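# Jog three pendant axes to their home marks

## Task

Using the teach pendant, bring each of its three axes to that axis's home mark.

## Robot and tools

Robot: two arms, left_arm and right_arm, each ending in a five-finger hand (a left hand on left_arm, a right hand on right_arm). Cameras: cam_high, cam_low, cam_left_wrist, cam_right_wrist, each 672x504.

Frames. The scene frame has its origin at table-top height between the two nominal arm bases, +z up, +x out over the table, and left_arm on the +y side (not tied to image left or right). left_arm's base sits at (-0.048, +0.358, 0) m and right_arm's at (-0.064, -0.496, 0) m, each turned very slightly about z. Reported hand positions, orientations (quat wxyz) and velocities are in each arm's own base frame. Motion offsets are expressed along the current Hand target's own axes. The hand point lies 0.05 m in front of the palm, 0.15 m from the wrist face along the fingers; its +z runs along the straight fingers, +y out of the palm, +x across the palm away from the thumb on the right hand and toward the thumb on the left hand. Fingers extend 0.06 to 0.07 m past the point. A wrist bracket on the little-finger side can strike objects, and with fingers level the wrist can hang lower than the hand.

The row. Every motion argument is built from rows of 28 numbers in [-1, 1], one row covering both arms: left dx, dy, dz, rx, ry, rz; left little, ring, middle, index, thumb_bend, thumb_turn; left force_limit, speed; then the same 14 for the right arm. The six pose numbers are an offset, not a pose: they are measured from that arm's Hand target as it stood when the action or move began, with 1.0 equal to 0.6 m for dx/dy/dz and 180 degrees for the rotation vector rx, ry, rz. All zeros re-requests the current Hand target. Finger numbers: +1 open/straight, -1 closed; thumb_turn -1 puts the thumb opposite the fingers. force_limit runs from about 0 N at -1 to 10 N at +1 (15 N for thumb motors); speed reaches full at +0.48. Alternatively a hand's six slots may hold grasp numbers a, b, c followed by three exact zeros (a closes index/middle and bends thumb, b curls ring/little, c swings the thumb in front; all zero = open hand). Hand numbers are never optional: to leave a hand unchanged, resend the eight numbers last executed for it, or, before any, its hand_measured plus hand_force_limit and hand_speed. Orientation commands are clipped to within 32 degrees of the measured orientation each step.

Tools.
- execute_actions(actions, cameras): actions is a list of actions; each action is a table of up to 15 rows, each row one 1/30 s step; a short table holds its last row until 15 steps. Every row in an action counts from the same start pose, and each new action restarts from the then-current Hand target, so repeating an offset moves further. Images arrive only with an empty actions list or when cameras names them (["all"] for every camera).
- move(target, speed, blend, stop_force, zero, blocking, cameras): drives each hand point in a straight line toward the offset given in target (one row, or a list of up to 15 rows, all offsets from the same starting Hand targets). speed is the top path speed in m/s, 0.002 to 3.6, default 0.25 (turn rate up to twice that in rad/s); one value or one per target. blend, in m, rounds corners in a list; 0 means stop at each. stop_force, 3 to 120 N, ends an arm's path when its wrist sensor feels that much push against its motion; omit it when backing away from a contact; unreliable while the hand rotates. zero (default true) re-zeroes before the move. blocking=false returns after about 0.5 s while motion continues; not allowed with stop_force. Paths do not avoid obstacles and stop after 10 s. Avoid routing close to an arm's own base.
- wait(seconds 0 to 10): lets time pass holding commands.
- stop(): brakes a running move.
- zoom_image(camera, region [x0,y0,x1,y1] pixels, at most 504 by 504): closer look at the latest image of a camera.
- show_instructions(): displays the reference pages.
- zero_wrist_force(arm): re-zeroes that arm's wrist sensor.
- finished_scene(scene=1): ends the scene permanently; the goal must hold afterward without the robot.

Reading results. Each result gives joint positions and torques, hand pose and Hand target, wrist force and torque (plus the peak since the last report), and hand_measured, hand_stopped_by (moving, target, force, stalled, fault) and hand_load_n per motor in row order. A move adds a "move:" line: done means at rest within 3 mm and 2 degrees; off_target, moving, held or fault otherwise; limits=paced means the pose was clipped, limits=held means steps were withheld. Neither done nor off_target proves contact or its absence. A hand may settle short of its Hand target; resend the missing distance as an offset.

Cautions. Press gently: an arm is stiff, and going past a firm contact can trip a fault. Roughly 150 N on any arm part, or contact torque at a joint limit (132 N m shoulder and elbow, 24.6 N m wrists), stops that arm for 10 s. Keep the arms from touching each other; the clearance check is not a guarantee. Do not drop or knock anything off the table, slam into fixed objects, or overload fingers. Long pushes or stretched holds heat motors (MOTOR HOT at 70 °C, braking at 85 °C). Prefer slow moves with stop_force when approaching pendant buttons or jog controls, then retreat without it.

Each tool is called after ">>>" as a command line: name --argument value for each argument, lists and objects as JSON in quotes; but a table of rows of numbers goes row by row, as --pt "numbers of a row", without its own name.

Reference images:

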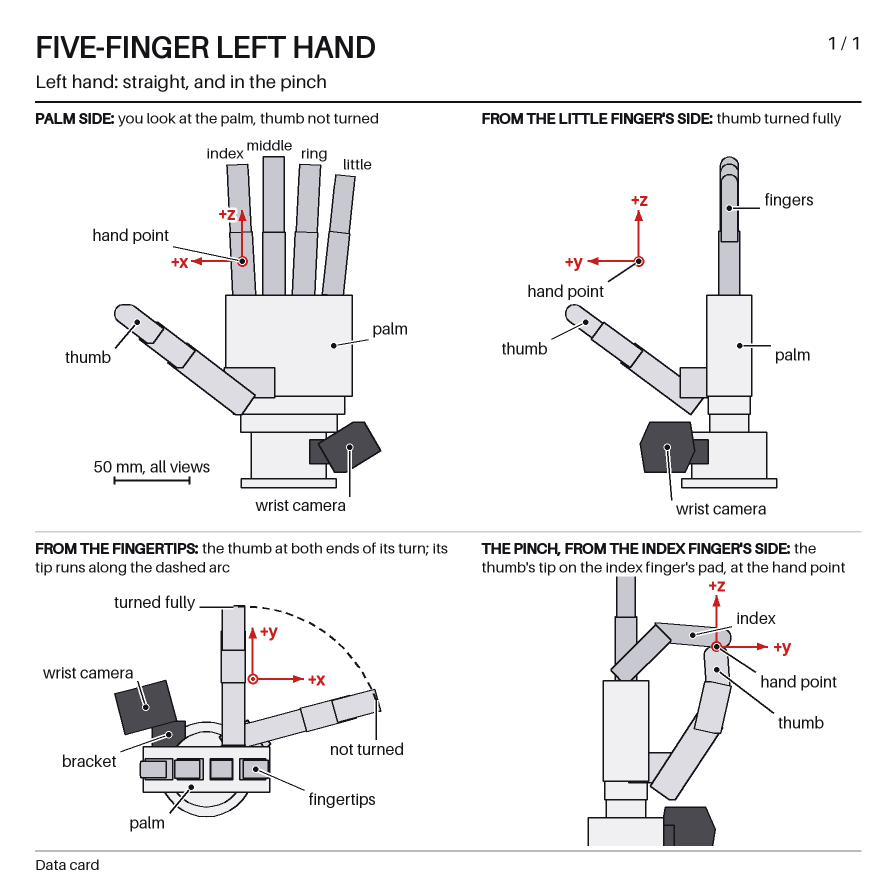

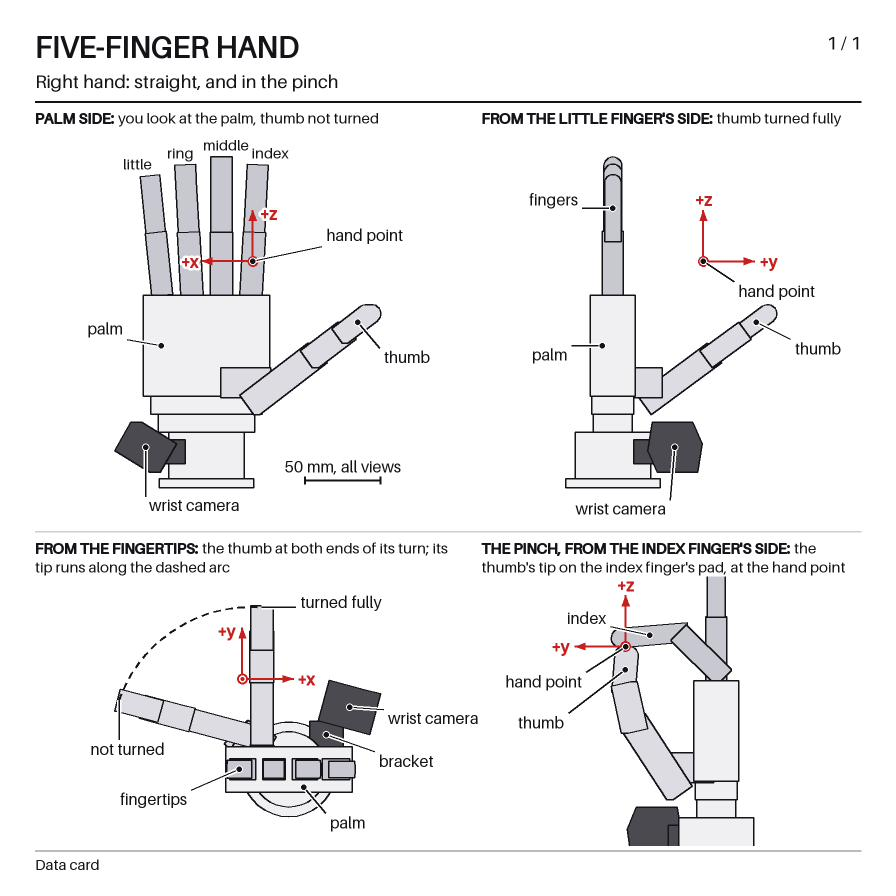

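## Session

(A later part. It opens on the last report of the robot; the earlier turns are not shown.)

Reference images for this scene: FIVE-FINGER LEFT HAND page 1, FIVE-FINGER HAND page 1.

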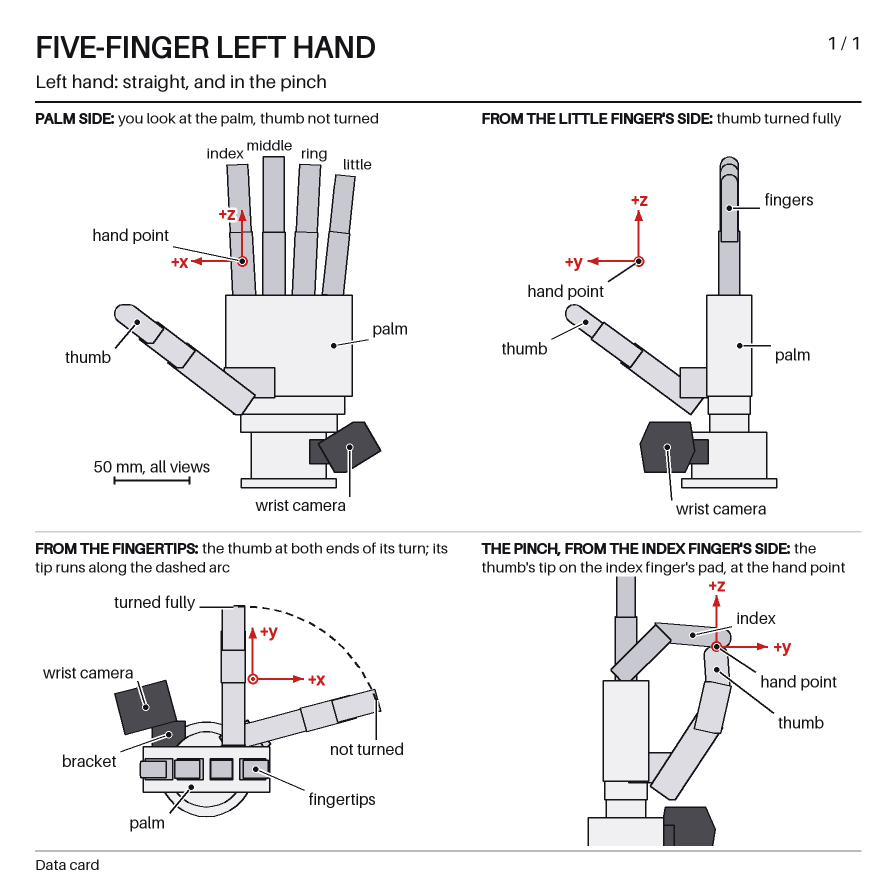

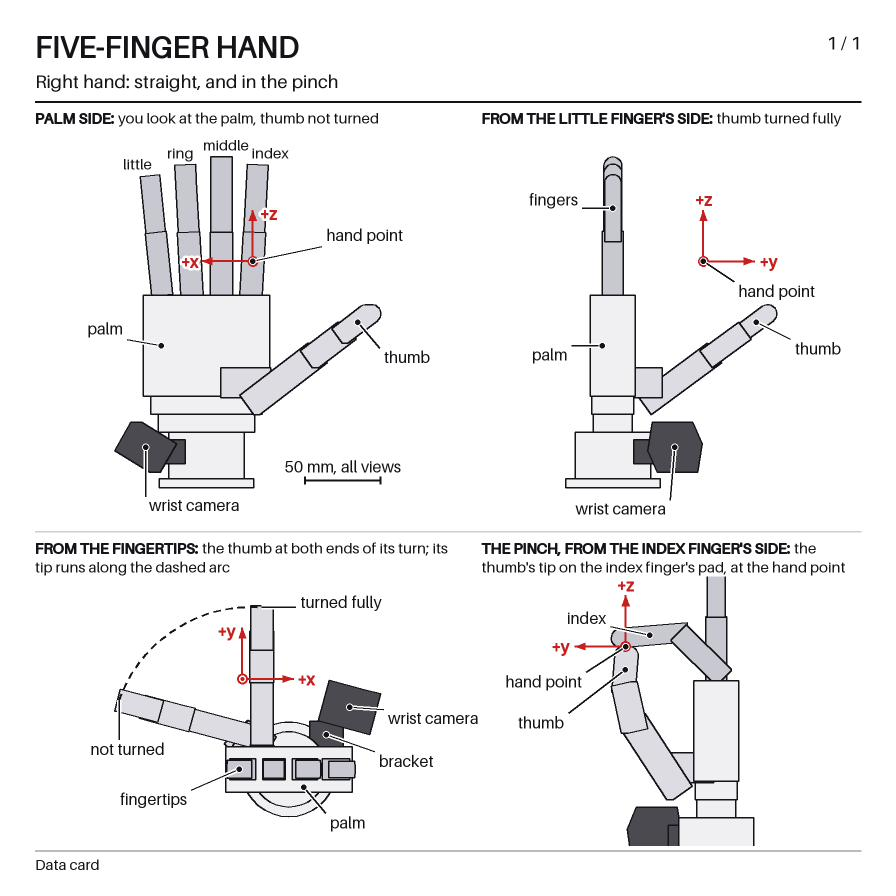

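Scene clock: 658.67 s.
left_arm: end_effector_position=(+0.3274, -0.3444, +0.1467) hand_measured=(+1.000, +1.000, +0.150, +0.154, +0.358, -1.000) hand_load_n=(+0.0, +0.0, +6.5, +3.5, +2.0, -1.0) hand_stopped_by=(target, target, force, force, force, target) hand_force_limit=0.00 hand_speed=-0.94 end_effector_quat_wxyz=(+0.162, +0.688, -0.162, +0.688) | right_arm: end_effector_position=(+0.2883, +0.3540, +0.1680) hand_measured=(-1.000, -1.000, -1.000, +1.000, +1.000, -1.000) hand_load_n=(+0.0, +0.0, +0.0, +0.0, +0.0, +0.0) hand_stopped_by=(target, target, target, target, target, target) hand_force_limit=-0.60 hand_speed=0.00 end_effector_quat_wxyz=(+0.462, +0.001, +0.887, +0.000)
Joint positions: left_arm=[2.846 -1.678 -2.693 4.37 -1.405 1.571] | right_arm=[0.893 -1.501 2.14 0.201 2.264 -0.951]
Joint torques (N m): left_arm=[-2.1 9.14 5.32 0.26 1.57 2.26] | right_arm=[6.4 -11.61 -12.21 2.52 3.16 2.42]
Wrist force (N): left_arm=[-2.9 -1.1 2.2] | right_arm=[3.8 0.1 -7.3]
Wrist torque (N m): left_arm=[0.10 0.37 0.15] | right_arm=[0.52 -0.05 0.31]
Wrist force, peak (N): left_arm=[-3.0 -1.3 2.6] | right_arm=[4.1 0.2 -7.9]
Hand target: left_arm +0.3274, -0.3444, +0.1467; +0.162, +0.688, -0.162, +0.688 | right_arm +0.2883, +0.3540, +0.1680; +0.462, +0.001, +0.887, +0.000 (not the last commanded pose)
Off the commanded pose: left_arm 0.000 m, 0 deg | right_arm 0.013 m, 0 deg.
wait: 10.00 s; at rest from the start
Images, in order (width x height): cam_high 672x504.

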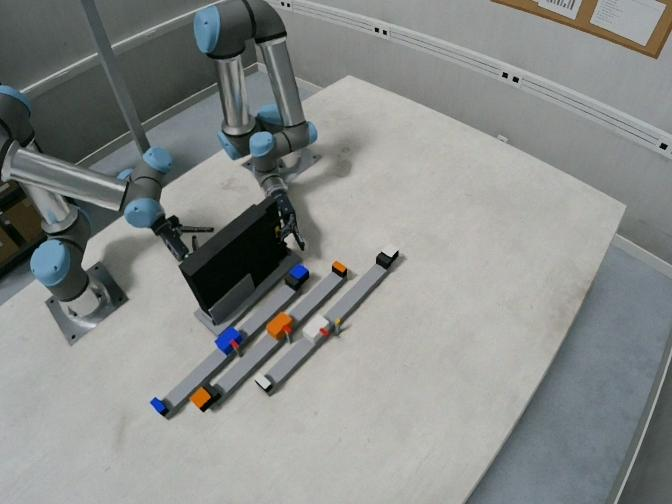

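>>> wait --seconds 4.0

>>> move --target '[0,0,0,0,0,0,1,1,-0.14,-0.14,-0.2,-1,0.0,-0.94,0.0115,0,-0.0164,0,0,0,-1,-1,-1,1,1,-1,-0.6,0.0]' --speed 0.1 --cameras '["cam_high", "cam_low"]'

>>> zoom_image --camera "cam_high" --region '[320, 310, 350, 340]'

>>> zoom_image --camera "cam_low" --region '[180, 246, 240, 286]'

Scene clock: 667.13 s.
left_arm: end_effector_position=(+0.3274, -0.3444, +0.1467) hand_measured=(+1.000, +1.000, +0.150, +0.154, +0.358, -1.000) hand_load_n=(+0.0, +0.0, +7.0, +3.5, +2.0, -1.0) hand_stopped_by=(target, target, force, force, force, target) hand_force_limit=0.00 hand_speed=-0.94 end_effector_quat_wxyz=(+0.162, +0.688, -0.162, +0.688) | right_arm: end_effector_position=(+0.2883, +0.3540, +0.1680) hand_measured=(-1.000, -1.000, -1.000, +1.000, +1.000, -1.000) hand_load_n=(+0.5, +0.0, +0.0, +0.0, +0.0, +0.0) hand_stopped_by=(target, target, target, target, target, target) hand_force_limit=-0.60 hand_speed=0.00 end_effector_quat_wxyz=(+0.462, +0.001, +0.887, +0.000)
Joint positions: left_arm=[2.846 -1.678 -2.693 4.37 -1.405 1.571] | right_arm=[0.893 -1.501 2.14 0.201 2.264 -0.951]
Joint torques (N m): left_arm=[-3.17 10.78 4.17 0.23 1.43 2.22] | right_arm=[6.36 -10.59 -12.49 2.44 3.06 2.43]
Wrist force (N): left_arm=[-2.5 -1.1 2.0] | right_arm=[3.6 0.0 -7.4]
Wrist torque (N m): left_arm=[0.09 0.32 0.17] | right_arm=[0.51 -0.02 0.29]
Wrist force, peak (N): left_arm=[-3.0 -1.5 2.4] | right_arm=[4.1 0.1 -7.7]
Hand target: left_arm +0.3274, -0.3444, +0.1467; +0.162, +0.688, -0.162, +0.688 | right_arm +0.2883, +0.3540, +0.1680; +0.462, +0.001, +0.887, +0.000 (not the last commanded pose)
Off the commanded pose: left_arm 0.000 m, 0 deg | right_arm 0.013 m, 0 deg.
wait: 4.00 s; at rest from the start

Scene clock: 668.07 s.
left_arm: end_effector_position=(+0.3274, -0.3444, +0.1467) hand_measured=(+1.000, +1.000, +0.150, +0.154, +0.358, -1.000) hand_load_n=(+0.0, -0.5, +6.5, +3.5, +2.0, -1.0) hand_stopped_by=(target, target, force, force, force, target) hand_force_limit=0.00 hand_speed=-0.94 end_effector_quat_wxyz=(+0.162, +0.688, -0.162, +0.688) | right_arm: end_effector_position=(+0.2764, +0.3540, +0.1681) hand_measured=(-1.000, -1.000, -1.000, +1.000, +1.000, -1.000) hand_load_n=(+0.0, +0.0, +0.0, +0.0, +0.0, -0.5) hand_stopped_by=(target, target, target, target, target, target) hand_force_limit=-0.60 hand_speed=0.00 end_effector_quat_wxyz=(+0.462, +0.001, +0.887, +0.000)
Joint positions: left_arm=[2.846 -1.678 -2.693 4.37 -1.405 1.571] | right_arm=[0.928 -1.501 2.145 0.218 2.287 -0.917]
Joint torques (N m): left_arm=[-3.18 10.74 5.13 0.31 1.55 2.25] | right_arm=[10.41 -7.07 -10.19 4.08 2.61 2.44]
Wrist force (N): left_arm=[-2.8 -1.4 2.4] | right_arm=[-0.6 0.0 0.3]
Wrist torque (N m): left_arm=[0.04 0.37 0.16] | right_arm=[0.06 -0.25 0.00]
Wrist force, peak (N): left_arm=[-2.8 -1.4 2.4] | right_arm=[3.6 -0.1 -7.4]
Hand target: left_arm +0.3274, -0.3444, +0.1467; +0.162, +0.688, -0.162, +0.688 | right_arm +0.2763, +0.3540, +0.1680; +0.462, +0.001, +0.887, +0.000
Off the commanded pose: left_arm 0.000 m, 0 deg | right_arm 0.000 m, 0 deg.
move: done
Images, in order (width x height): cam_high 672x504, cam_low 672x504.

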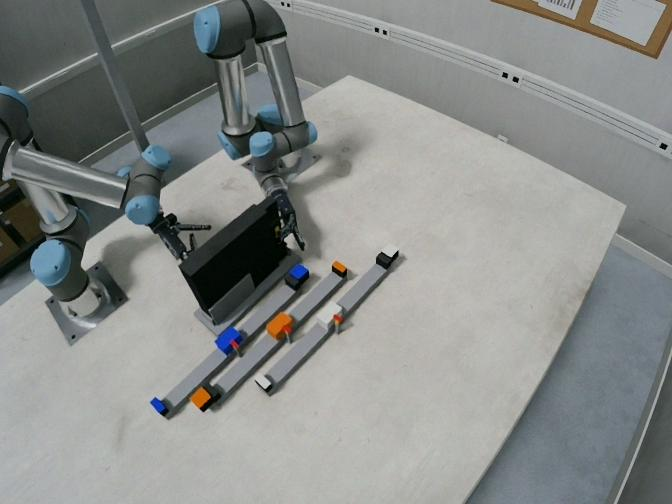

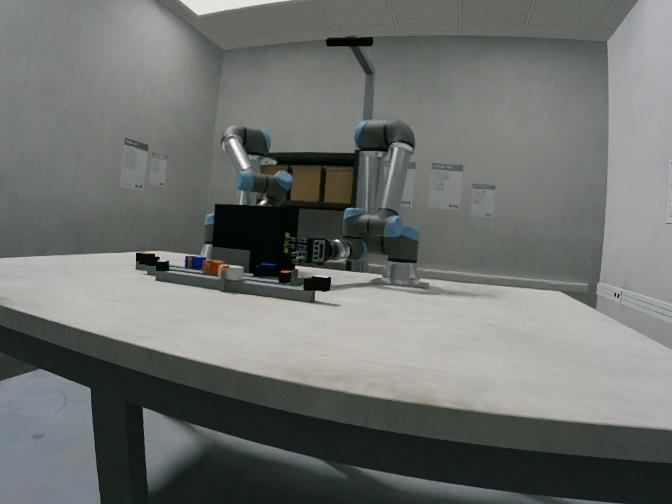

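Scaled by 16.800.

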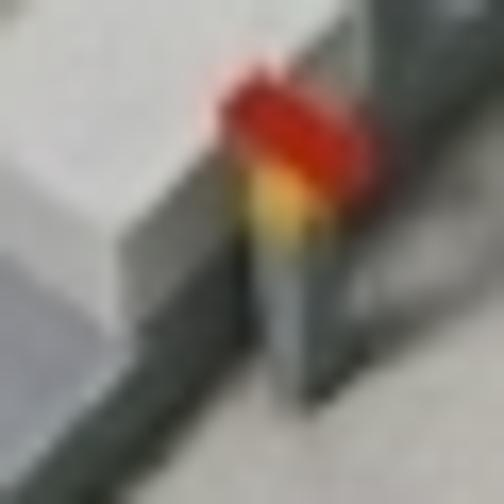

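Scaled by 8.400.

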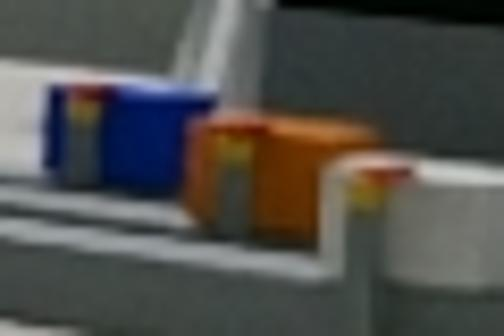

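>>> move --target '[0,0,0,0,0,0,1,1,-0.14,-0.14,-0.2,-1,0.0,-0.94,0.0067,0.0743,-0.0049,0,0,0,-1,-1,-1,1,1,-1,-0.6,0.0]' --speed 0.12

>>> move --pt "0 0 0 0 0 0 1 1 -0.14 -0.14 -0.2 -1 0.0 -0.94 -0.0142 0 0.0203 0 0 0 -1 -1 -1 1 1 -1 -0.6 0.0" --pt "0 0 0 0 0 0 1 1 -0.14 -0.14 -0.2 -1 0.0 -0.94 -0.006 0 0.0086 0 0 0 -1 -1 -1 1 1 -1 -0.6 0.0" --pt "0 0 0 0 0 0 1 1 -0.14 -0.14 -0.2 -1 0.0 -0.94 -0.0142 0 0.0203 0 0 0 -1 -1 -1 1 1 -1 -0.6 0.0" --pt "0 0 0 0 0 0 1 1 -0.14 -0.14 -0.2 -1 0.0 -0.94 0 0 0 0 0 0 -1 -1 -1 1 1 -1 -0.6 0.0" --speed '[0.03, 0.1, 0.03, 0.1]' --cameras '["cam_high", "cam_low"]'

>>> zoom_image --camera "cam_high" --region '[320, 310, 350, 340]'

>>> zoom_image --camera "cam_low" --region '[210, 256, 240, 280]'

Scene clock: 709.50 s.
left_arm: end_effector_position=(+0.3274, -0.3444, +0.1467) hand_measured=(+1.000, +1.000, +0.150, +0.154, +0.358, -1.000) hand_load_n=(+0.0, +0.0, +7.0, +3.5, +2.0, -1.0) hand_stopped_by=(target, target, force, force, force, target) hand_force_limit=0.00 hand_speed=-0.94 end_effector_quat_wxyz=(+0.162, +0.688, -0.162, +0.688) | right_arm: end_effector_position=(+0.2716, +0.3985, +0.1664) hand_measured=(-1.000, -1.000, -1.000, +1.000, +1.000, -1.000) hand_load_n=(+0.0, +0.0, +0.0, +0.0, +0.0, +0.0) hand_stopped_by=(target, target, target, target, target, target) hand_force_limit=-0.60 hand_speed=0.00 end_effector_quat_wxyz=(+0.462, +0.001, +0.887, +0.000)
Joint positions: left_arm=[2.846 -1.678 -2.693 4.37 -1.405 1.571] | right_arm=[1.027 -1.377 2.023 0.289 2.349 -0.811]
Joint torques (N m): left_arm=[-3.45 10.7 4.6 0.3 1.26 2.28] | right_arm=[8.51 -13.05 -20.59 4.38 2.48 2.38]
Wrist force (N): left_arm=[-2.8 -1.1 2.2] | right_arm=[-0.4 0.5 0.3]
Wrist torque (N m): left_arm=[0.10 0.37 0.15] | right_arm=[0.12 -0.25 0.05]
Wrist force, peak (N): left_arm=[-3.0 -1.4 2.4] | right_arm=[-0.4 0.9 0.8]
Hand target: left_arm +0.3274, -0.3444, +0.1467; +0.162, +0.688, -0.162, +0.688 | right_arm +0.2716, +0.3986, +0.1664; +0.462, +0.001, +0.887, +0.000
Off the commanded pose: left_arm 0.000 m, 0 deg | right_arm 0.000 m, 0 deg.
move: done

Scene clock: 712.10 s.
left_arm: end_effector_position=(+0.3274, -0.3444, +0.1467) hand_measured=(+1.000, +1.000, +0.150, +0.154, +0.358, -1.000) hand_load_n=(+0.0, +0.0, +6.5, +3.5, +2.0, -1.0) hand_stopped_by=(target, target, force, force, force, target) hand_force_limit=0.00 hand_speed=-0.94 end_effector_quat_wxyz=(+0.162, +0.688, -0.162, +0.688) | right_arm: end_effector_position=(+0.2718, +0.3986, +0.1664) hand_measured=(-1.000, -1.000, -1.000, +1.000, +1.000, -1.000) hand_load_n=(+0.0, +0.0, +0.0, +0.0, +0.0, -0.5) hand_stopped_by=(target, target, target, target, target, target) hand_force_limit=-0.60 hand_speed=0.00 end_effector_quat_wxyz=(+0.462, +0.001, +0.887, +0.000) end_effector_velocity=(-0.001, -0.001, -0.001) end_effector_angular_velocity=(-0.001, +0.002, -0.001)
Joint positions: left_arm=[2.846 -1.678 -2.693 4.37 -1.405 1.571] | right_arm=[1.027 -1.377 2.022 0.289 2.349 -0.811]
Joint velocities: left_arm=[within noise] | right_arm=[0.003 0.001 0.001 0.003 0.002 0.005]
Joint torques (N m): left_arm=[-2.63 11.07 4.65 0.1 1.23 2.17] | right_arm=[11.19 -12.75 -10.39 4.41 2.48 2.44]
Wrist force (N): left_arm=[-2.6 -1.1 2.2] | right_arm=[-0.5 0.2 0.3]
Wrist torque (N m): left_arm=[0.10 0.34 0.16] | right_arm=[0.08 -0.24 0.02]
Wrist force, peak (N): left_arm=[-2.9 -1.3 2.5] | right_arm=[5.1 0.2 -10.1]
Hand target: left_arm +0.3274, -0.3444, +0.1467; +0.162, +0.688, -0.162, +0.688 | right_arm +0.2716, +0.3986, +0.1664; +0.462, +0.001, +0.887, +0.000
Off the commanded pose: left_arm 0.000 m, 0 deg | right_arm 0.000 m, 0 deg.
move: done
Images, in order (width x height): cam_high 672x504, cam_low 672x504.

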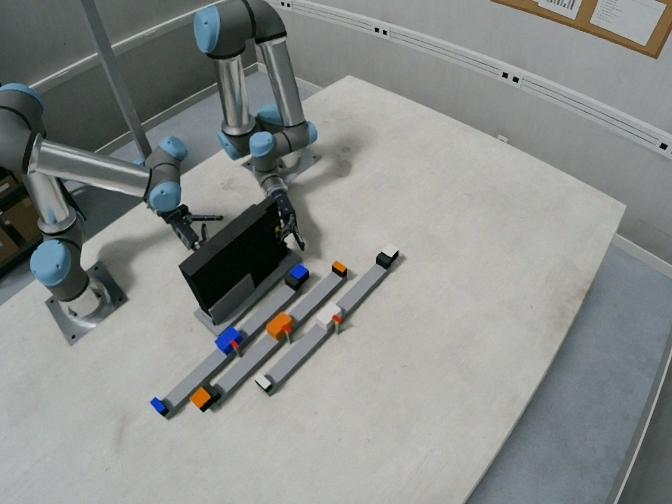

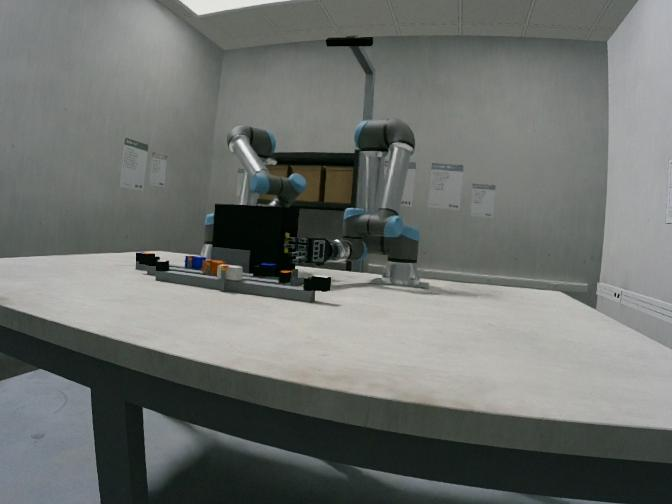

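Scaled by 16.800.

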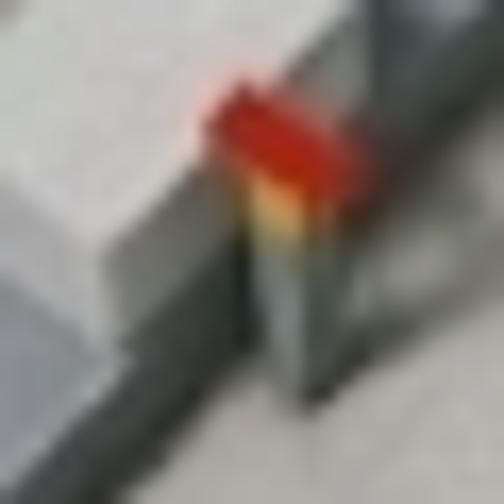

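Scaled by 16.800.

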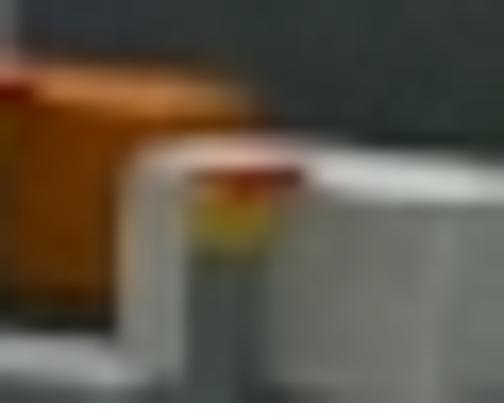

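>>> move --pt "0 0 0 0 0 0 1 1 -0.14 -0.14 -0.2 -1 0.0 -0.94 0.0143 -0.0143 -0.1763 0 0 0 -1 -1 -1 1 1 -1 -0.6 0.0" --pt "0 0 0 0 0 0 1 1 -0.14 -0.14 -0.2 -1 0.0 -0.94 -0.237 -0.331 -0.1078 0 0.139 0 -1 -1 -1 1 1 -1 -0.6 0.0" --pt "0 0 0 0 0 0 1 1 -0.14 -0.14 -0.2 -1 0.0 -0.94 -0.2569 -0.346 0.2116 0 0.278 0 -1 -1 -1 1 1 -1 -0.6 0.0" --speed 0.25 --blend '[0.02, 0.03, 0]' --cameras '["cam_right_wrist", "cam_high"]'

Scene clock: 717.57 s.
left_arm: end_effector_position=(+0.3274, -0.3444, +0.1467) hand_measured=(+1.000, +1.000, +0.150, +0.154, +0.358, -1.000) hand_load_n=(+0.0, +0.0, +6.5, +3.5, +2.0, -1.0) hand_stopped_by=(target, target, force, force, force, target) hand_force_limit=0.00 hand_speed=-0.94 end_effector_quat_wxyz=(+0.162, +0.688, -0.162, +0.688) | right_arm: end_effector_position=(+0.4636, +0.1907, +0.2201) hand_measured=(-1.000, -1.000, -1.000, +1.000, +1.000, -1.000) hand_load_n=(+0.0, +0.0, +0.5, +0.0, +0.0, +0.0) hand_stopped_by=(target, target, target, target, target, target) hand_force_limit=-0.60 hand_speed=0.00 end_effector_quat_wxyz=(+0.044, +0.001, +0.999, +0.000)
Joint positions: left_arm=[2.846 -1.678 -2.693 4.37 -1.405 1.571] | right_arm=[-0.007 -1.265 1.502 1.245 1.57 -1.576]
Joint torques (N m): left_arm=[-4.2 13.03 4.99 -0.03 1.21 2.05] | right_arm=[8.14 -19.6 -26.23 5.07 1.63 2.66]
Wrist force (N): left_arm=[-2.8 -1.2 2.2] | right_arm=[-0.4 0.1 0.1]
Wrist torque (N m): left_arm=[0.09 0.36 0.15] | right_arm=[-0.01 -0.04 0.01]
Wrist force, peak (N): left_arm=[-3.0 -1.6 2.1] | right_arm=[-1.1 -0.4 1.4]
Hand target: left_arm +0.3274, -0.3444, +0.1467; +0.162, +0.688, -0.162, +0.688 | right_arm +0.4637, +0.1907, +0.2201; +0.044, +0.001, +0.999, +0.000
Off the commanded pose: left_arm 0.000 m, 0 deg | right_arm 0.000 m, 0 deg.
move: done
camera_calibration:
cam_right_wrist: T_world_to_cam=[[-0.250501, 0.967766, -0.0260585, -0.0617112], [0.779956, 0.217687, 0.586755, -0.537081], [0.573514, 0.126658, -0.809345, 0.00750796], [0, 0, 0, 1]] pos_world=[0.399135, 0.175686, 0.319603]
Images, in order (width x height): cam_high 672x504, cam_right_wrist 672x504.

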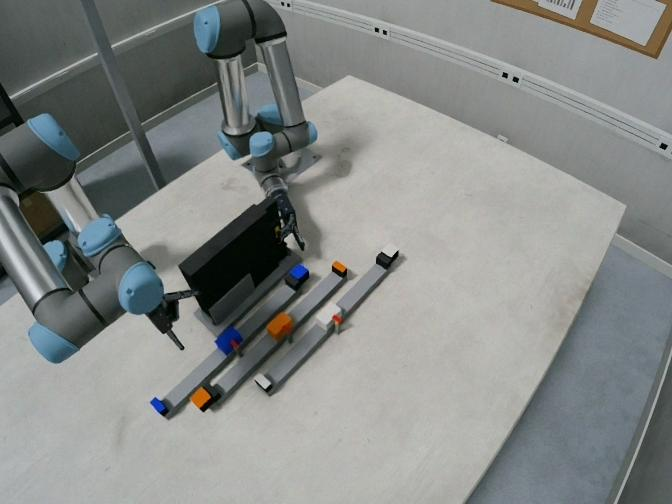

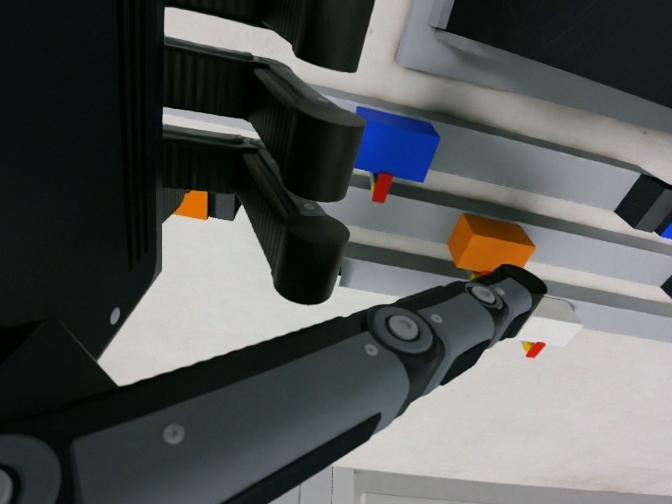

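>>> zoom_image --camera "cam_right_wrist" --region '[350, 150, 420, 220]'

>>> zoom_image --camera "cam_right_wrist" --region '[500, 310, 570, 370]'

>>> zoom_image --camera "cam_right_wrist" --region '[440, 240, 510, 300]'

Scaled by 7.200.

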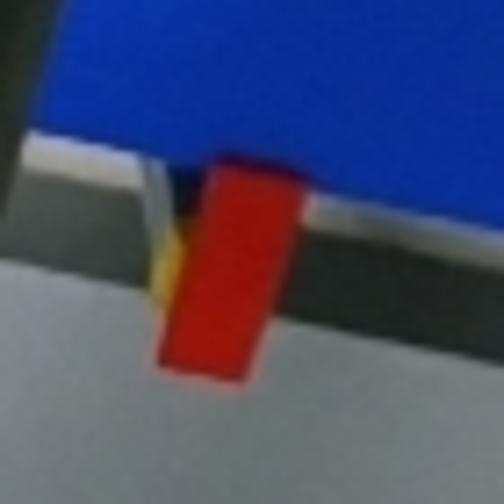

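Scaled by 7.200.

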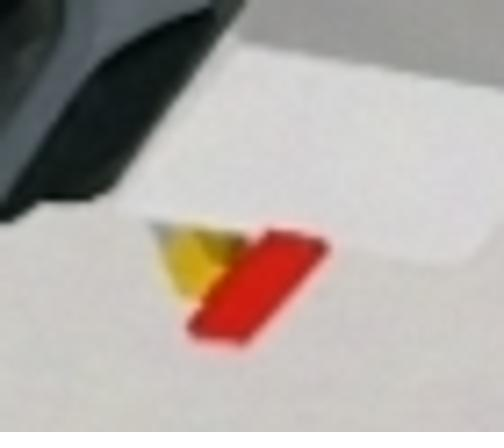

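Scaled by 7.200.

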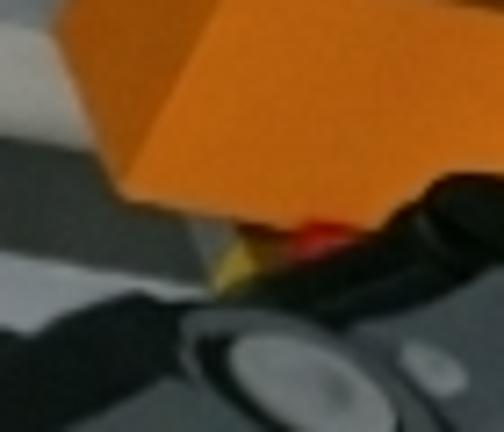

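>>> move --target '[0,0,0,0,0,0,1,1,-0.14,-0.14,-0.2,-1,0.0,-0.94,-0.093,0.0925,0.0081,0,0,0,0,0,0,0,0,0,-0.6,0.48]' --speed 0.2 --cameras '["cam_right_wrist"]'

>>> zoom_image --camera "cam_right_wrist" --region '[290, 60, 370, 130]'

>>> move --target '[0,0,0,0,0,0,1,1,-0.14,-0.14,-0.2,-1,0.0,-0.94,0,0.199,0,0,0,0,0,0,0,0,0,0,-0.6,0.48]' --speed 0.2 --cameras '["cam_right_wrist"]'

>>> zoom_image --camera "cam_right_wrist" --region '[260, 160, 340, 230]'

>>> move --target '[0,0,0,0,0,0,1,1,-0.14,-0.14,-0.2,-1,0.0,-0.94,0,0.175,0,0,0,0,0,0,0,0,0,0,-0.6,0.48]' --speed 0.2 --cameras '["cam_right_wrist", "cam_high"]'

>>> zoom_image --camera "cam_right_wrist" --region '[250, 230, 330, 300]'

Scene clock: 770.27 s.
left_arm: end_effector_position=(+0.3274, -0.3444, +0.1467) hand_measured=(+1.000, +1.000, +0.150, +0.154, +0.358, -1.000) hand_load_n=(+0.0, +0.0, +7.0, +3.5, +2.0, -1.0) hand_stopped_by=(target, target, force, force, force, target) hand_force_limit=0.00 hand_speed=-0.94 end_effector_quat_wxyz=(+0.162, +0.688, -0.162, +0.688) | right_arm: end_effector_position=(+0.5197, +0.2461, +0.2201) hand_measured=(+1.000, +1.000, +1.000, +1.000, +1.000, +1.000) hand_load_n=(+0.0, +0.0, +0.0, +0.0, +0.0, +0.0) hand_stopped_by=(target, target, target, target, target, target) hand_force_limit=-0.60 hand_speed=0.48 end_effector_quat_wxyz=(+0.044, +0.001, +0.999, +0.000) end_effector_velocity=(+0.001, +0.001, +0.000) end_effector_angular_velocity=(+0.000, +0.000, +0.000)
Joint positions: left_arm=[2.846 -1.678 -2.693 4.37 -1.405 1.571] | right_arm=[0.11 -1.089 1.252 1.32 1.58 -1.46]
Joint velocities: left_arm=[within noise] | right_arm=[0.001 0.003 -0.005 0.002 0 0.001]
Joint torques (N m): left_arm=[-3.88 11.74 5.08 -0.04 1.43 1.9] | right_arm=[9.09 -28.7 -24.32 4.99 1.87 2.3]
Wrist force (N): left_arm=[-2.8 -1.3 2.2] | right_arm=[-0.3 0.0 0.2]
Wrist torque (N m): left_arm=[0.06 0.37 0.16] | right_arm=[-0.05 -0.05 -0.05]
Wrist force, peak (N): left_arm=[-2.8 -1.5 2.5] | right_arm=[-0.7 0.9 0.3]
Hand target: left_arm +0.3274, -0.3444, +0.1467; +0.162, +0.688, -0.162, +0.688 | right_arm +0.5198, +0.2462, +0.2201; +0.044, +0.001, +0.999, +0.000
Off the commanded pose: left_arm 0.000 m, 0 deg | right_arm 0.000 m, 0 deg.
move: done
camera_calibration:
cam_right_wrist: T_world_to_cam=[[-0.250553, 0.967756, -0.0259116, -0.101293], [0.780077, 0.217669, 0.5866, -0.592898], [0.573326, 0.126761, -0.809462, -0.0315844], [0, 0, 0, 1]] pos_world=[0.455235, 0.231086, 0.319603]
Images, in order (width x height): cam_right_wrist 672x504.

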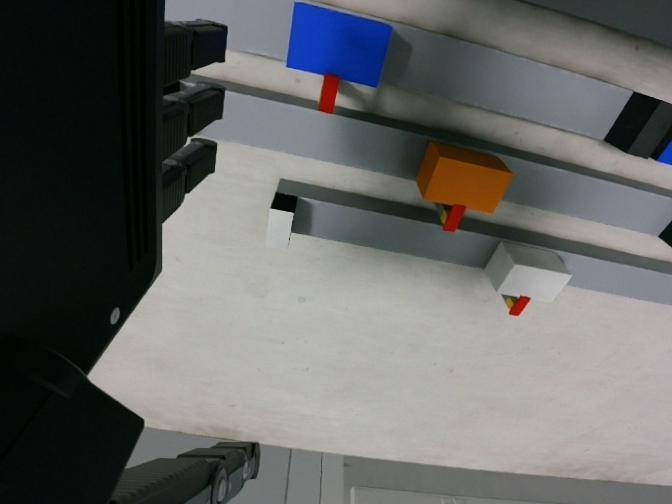

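Scaled by 6.300.

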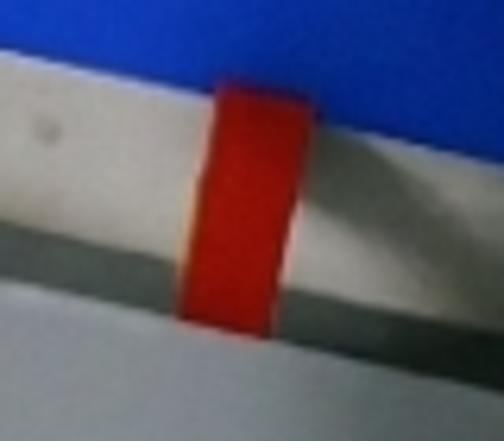

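Scene clock: 771.70 s.
left_arm: end_effector_position=(+0.3274, -0.3444, +0.1467) hand_measured=(+1.000, +1.000, +0.150, +0.154, +0.358, -1.000) hand_load_n=(+0.0, +0.0, +6.5, +3.5, +2.0, -1.0) hand_stopped_by=(target, target, force, force, force, target) hand_force_limit=0.00 hand_speed=-0.94 end_effector_quat_wxyz=(+0.162, +0.688, -0.162, +0.688) | right_arm: end_effector_position=(+0.5199, +0.3655, +0.2202) hand_measured=(+1.000, +1.000, +1.000, +1.000, +1.000, +1.000) hand_load_n=(+0.0, +0.0, +0.0, +0.0, +0.0, +0.0) hand_stopped_by=(target, target, target, target, target, target) hand_force_limit=-0.60 hand_speed=0.48 end_effector_quat_wxyz=(+0.044, +0.001, +0.999, +0.000)
Joint positions: left_arm=[2.846 -1.678 -2.693 4.37 -1.405 1.571] | right_arm=[0.338 -0.941 1.02 1.409 1.6 -1.233]
Joint torques (N m): left_arm=[-4.51 11.37 5.33 -0.07 1.3 2.16] | right_arm=[9.07 -32.53 -24.63 5.45 1.68 2.55]
Wrist force (N): left_arm=[-2.7 -1.2 2.1] | right_arm=[-0.2 0.0 0.1]
Wrist torque (N m): left_arm=[0.09 0.35 0.16] | right_arm=[-0.02 -0.04 -0.05]
Wrist force, peak (N): left_arm=[-2.9 -1.3 2.4] | right_arm=[-0.3 -1.2 0.0]
Hand target: left_arm +0.3274, -0.3444, +0.1467; +0.162, +0.688, -0.162, +0.688 | right_arm +0.5200, +0.3656, +0.2202; +0.044, +0.001, +0.999, +0.000
Off the commanded pose: left_arm 0.000 m, 0 deg | right_arm 0.000 m, 0 deg.
move: done
camera_calibration:
cam_right_wrist: T_world_to_cam=[[-0.250553, 0.967756, -0.0259116, -0.216791], [0.780077, 0.217669, 0.5866, -0.619102], [0.573326, 0.126761, -0.809462, -0.0467534], [0, 0, 0, 1]] pos_world=[0.455435, 0.350486, 0.319703]
Images, in order (width x height): cam_right_wrist 672x504.

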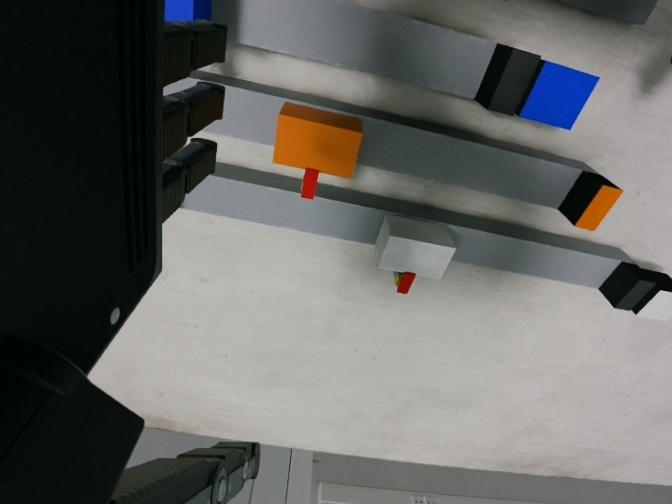

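Scaled by 6.300.

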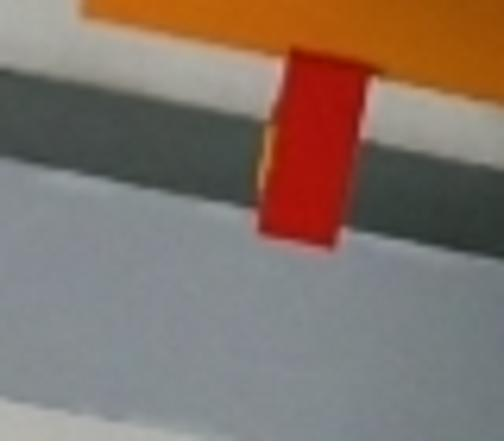

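Scene clock: 773.17 s.
left_arm: end_effector_position=(+0.3274, -0.3444, +0.1467) hand_measured=(+1.000, +1.000, +0.150, +0.154, +0.358, -1.000) hand_load_n=(+0.0, +0.0, +6.5, +3.5, +2.0, -1.0) hand_stopped_by=(target, target, force, force, force, target) hand_force_limit=0.00 hand_speed=-0.94 end_effector_quat_wxyz=(+0.162, +0.688, -0.162, +0.688) | right_arm: end_effector_position=(+0.5201, +0.4705, +0.2202) hand_measured=(+1.000, +1.000, +1.000, +1.000, +1.000, +1.000) hand_load_n=(+0.0, +0.0, +0.0, +0.0, +0.0, +0.0) hand_stopped_by=(target, target, target, target, target, target) hand_force_limit=-0.60 hand_speed=0.48 end_effector_quat_wxyz=(+0.044, +0.001, +0.999, +0.000)
Joint positions: left_arm=[2.846 -1.678 -2.693 4.37 -1.405 1.571] | right_arm=[0.505 -0.734 0.665 1.563 1.613 -1.067]
Joint torques (N m): left_arm=[-3.72 11.93 4.31 -0.07 1.25 2.1] | right_arm=[9.17 -37.54 -25.26 5.45 1.75 2.25]
Wrist force (N): left_arm=[-2.8 -1.6 2.2] | right_arm=[-0.1 0.0 0.1]
Wrist torque (N m): left_arm=[0.03 0.35 0.17] | right_arm=[-0.04 -0.06 -0.03]
Wrist force, peak (N): left_arm=[-3.0 -1.3 2.3] | right_arm=[-0.3 -1.2 0.1]
Hand target: left_arm +0.3274, -0.3444, +0.1467; +0.162, +0.688, -0.162, +0.688 | right_arm +0.5201, +0.4706, +0.2202; +0.044, +0.001, +0.999, +0.000
Off the commanded pose: left_arm 0.000 m, 0 deg | right_arm 0.000 m, 0 deg.
move: done
camera_calibration:
cam_right_wrist: T_world_to_cam=[[-0.250477, 0.967777, -0.0258543, -0.318417], [0.780102, 0.217575, 0.586602, -0.642082], [0.573326, 0.126762, -0.809462, -0.060178], [0, 0, 0, 1]] pos_world=[0.455635, 0.455486, 0.319703]
Images, in order (width x height): cam_high 672x504, cam_right_wrist 672x504.

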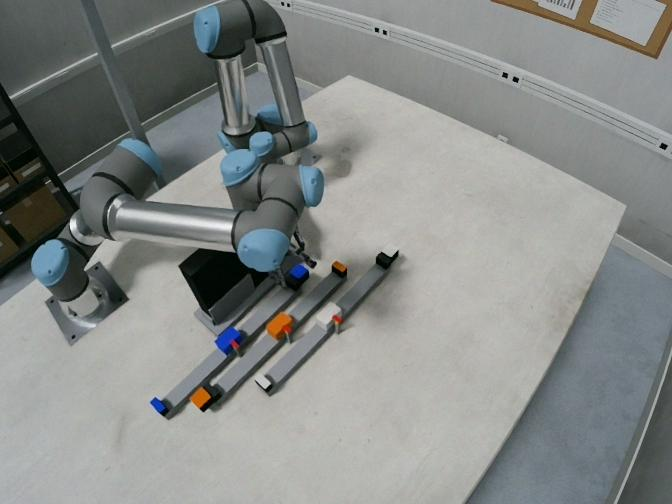

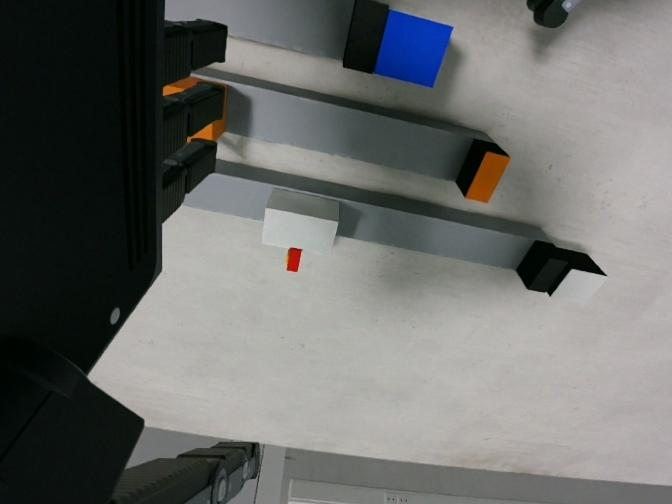

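Scaled by 6.300.

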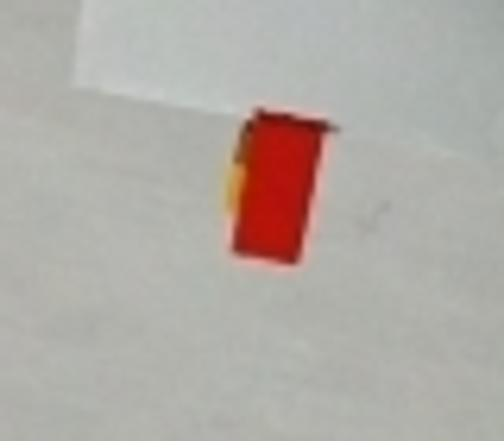

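>>> move --pt "0 0 0 0 0 0 1 1 -0.14 -0.14 -0.2 -1 0.0 -0.94 0.0115 -0.051 -0.2517 0 0 0 -1 -1 -1 1 1 1 -0.6 0.48" --pt "0 0 0 0 0 0 1 1 -0.14 -0.14 -0.2 -1 0.0 -0.94 0.2923 -0.101 -0.293 0 -0.1 0 -1 -1 -1 1 1 1 -0.6 0.48" --pt "0 0 0 0 0 0 1 1 -0.14 -0.14 -0.2 -1 0.0 -0.94 0.5285 -0.1177 -0.0793 0 -0.278 0 -1 -1 -1 1 1 1 -0.6 0.48" --pt "0 0 0 0 0 0 1 1 -0.14 -0.14 -0.2 -1 0.0 -0.94 0.4203 -0.12 0.0532 0 -0.278 0 -1 -1 -1 1 1 1 -0.6 0.48" --speed '[0.25, 0.25, 0.25, 0.15]' --blend '[0.03, 0.03, 0.02, 0]'

>>> wait --seconds 0 --cameras '["cam_high"]'

Scene clock: 814.77 s.
left_arm: end_effector_position=(+0.3274, -0.3444, +0.1467) hand_measured=(+1.000, +1.000, +0.150, +0.154, +0.358, -1.000) hand_load_n=(+0.0, +0.0, +6.5, +3.5, +1.5, -1.0) hand_stopped_by=(target, target, force, force, force, target) hand_force_limit=0.00 hand_speed=-0.94 end_effector_quat_wxyz=(+0.162, +0.688, -0.162, +0.688) | right_arm: end_effector_position=(+0.2715, +0.3989, +0.1663) hand_measured=(-1.000, -1.000, -1.000, +1.000, +1.000, +1.000) hand_load_n=(+0.0, +0.0, +0.0, +0.0, +0.0, +0.0) hand_stopped_by=(target, target, target, target, target, target) hand_force_limit=-0.60 hand_speed=0.48 end_effector_quat_wxyz=(+0.462, +0.001, +0.887, +0.000)
Joint positions: left_arm=[2.846 -1.678 -2.693 4.37 -1.405 1.571] | right_arm=[1.028 -1.376 2.021 0.29 2.35 -0.81]
Joint torques (N m): left_arm=[-4.66 12.18 5.01 -0.28 1.42 1.85] | right_arm=[-10.84 -13.12 -10.84 -1.44 -0.27 -2.2]
Wrist force (N): left_arm=[-2.6 -1.1 2.2] | right_arm=[-0.5 0.2 0.6]
Wrist torque (N m): left_arm=[0.09 0.34 0.16] | right_arm=[0.06 -0.25 0.14]
Wrist force, peak (N): left_arm=[-3.0 -1.5 2.4] | right_arm=[-0.5 0.0 1.3]
Hand target: left_arm +0.3274, -0.3444, +0.1467; +0.162, +0.688, -0.162, +0.688 | right_arm +0.2716, +0.3989, +0.1662; +0.462, +0.001, +0.887, +0.000
Off the commanded pose: left_arm 0.000 m, 0 deg | right_arm 0.000 m, 0 deg.
move: done

Scene clock: 814.77 s.
left_arm: end_effector_position=(+0.3274, -0.3444, +0.1467) hand_measured=(+1.000, +1.000, +0.150, +0.154, +0.358, -1.000) hand_load_n=(+0.0, +0.0, +6.5, +3.5, +1.5, -1.0) hand_stopped_by=(target, target, force, force, force, target) hand_force_limit=0.00 hand_speed=-0.94 end_effector_quat_wxyz=(+0.162, +0.688, -0.162, +0.688) | right_arm: end_effector_position=(+0.2715, +0.3989, +0.1663) hand_measured=(-1.000, -1.000, -1.000, +1.000, +1.000, +1.000) hand_load_n=(+0.0, +0.0, +0.0, +0.0, +0.0, +0.0) hand_stopped_by=(target, target, target, target, target, target) hand_force_limit=-0.60 hand_speed=0.48 end_effector_quat_wxyz=(+0.462, +0.001, +0.887, +0.000)
Joint positions: left_arm=[2.846 -1.678 -2.693 4.37 -1.405 1.571] | right_arm=[1.028 -1.376 2.021 0.29 2.35 -0.81]
Joint torques (N m): left_arm=[-4.66 12.18 5.01 -0.28 1.42 1.85] | right_arm=[-10.84 -13.12 -10.84 -1.44 -0.27 -2.2]
Wrist force (N): left_arm=[-2.6 -1.1 2.2] | right_arm=[-0.5 0.2 0.6]
Wrist torque (N m): left_arm=[0.09 0.34 0.16] | right_arm=[0.06 -0.25 0.14]
Wrist force, peak (N): left_arm=[-2.6 -1.1 2.2] | right_arm=[-0.5 0.2 0.6]
Hand target: left_arm +0.3274, -0.3444, +0.1467; +0.162, +0.688, -0.162, +0.688 | right_arm +0.2716, +0.3989, +0.1662; +0.462, +0.001, +0.887, +0.000
Off the commanded pose: left_arm 0.000 m, 0 deg | right_arm 0.000 m, 0 deg.
Images, in order (width x height): cam_high 672x504.

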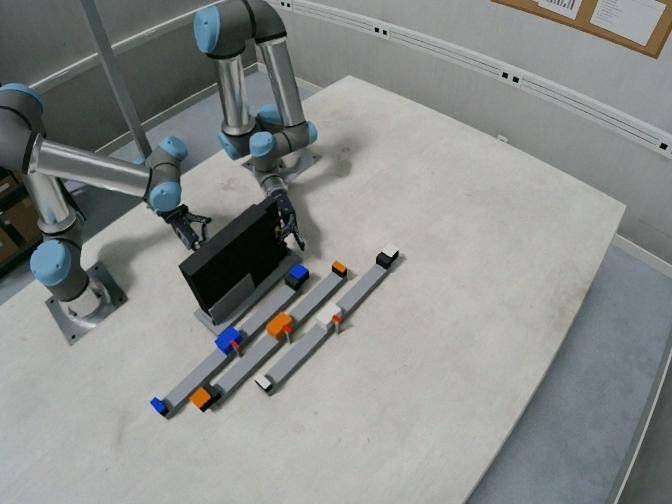

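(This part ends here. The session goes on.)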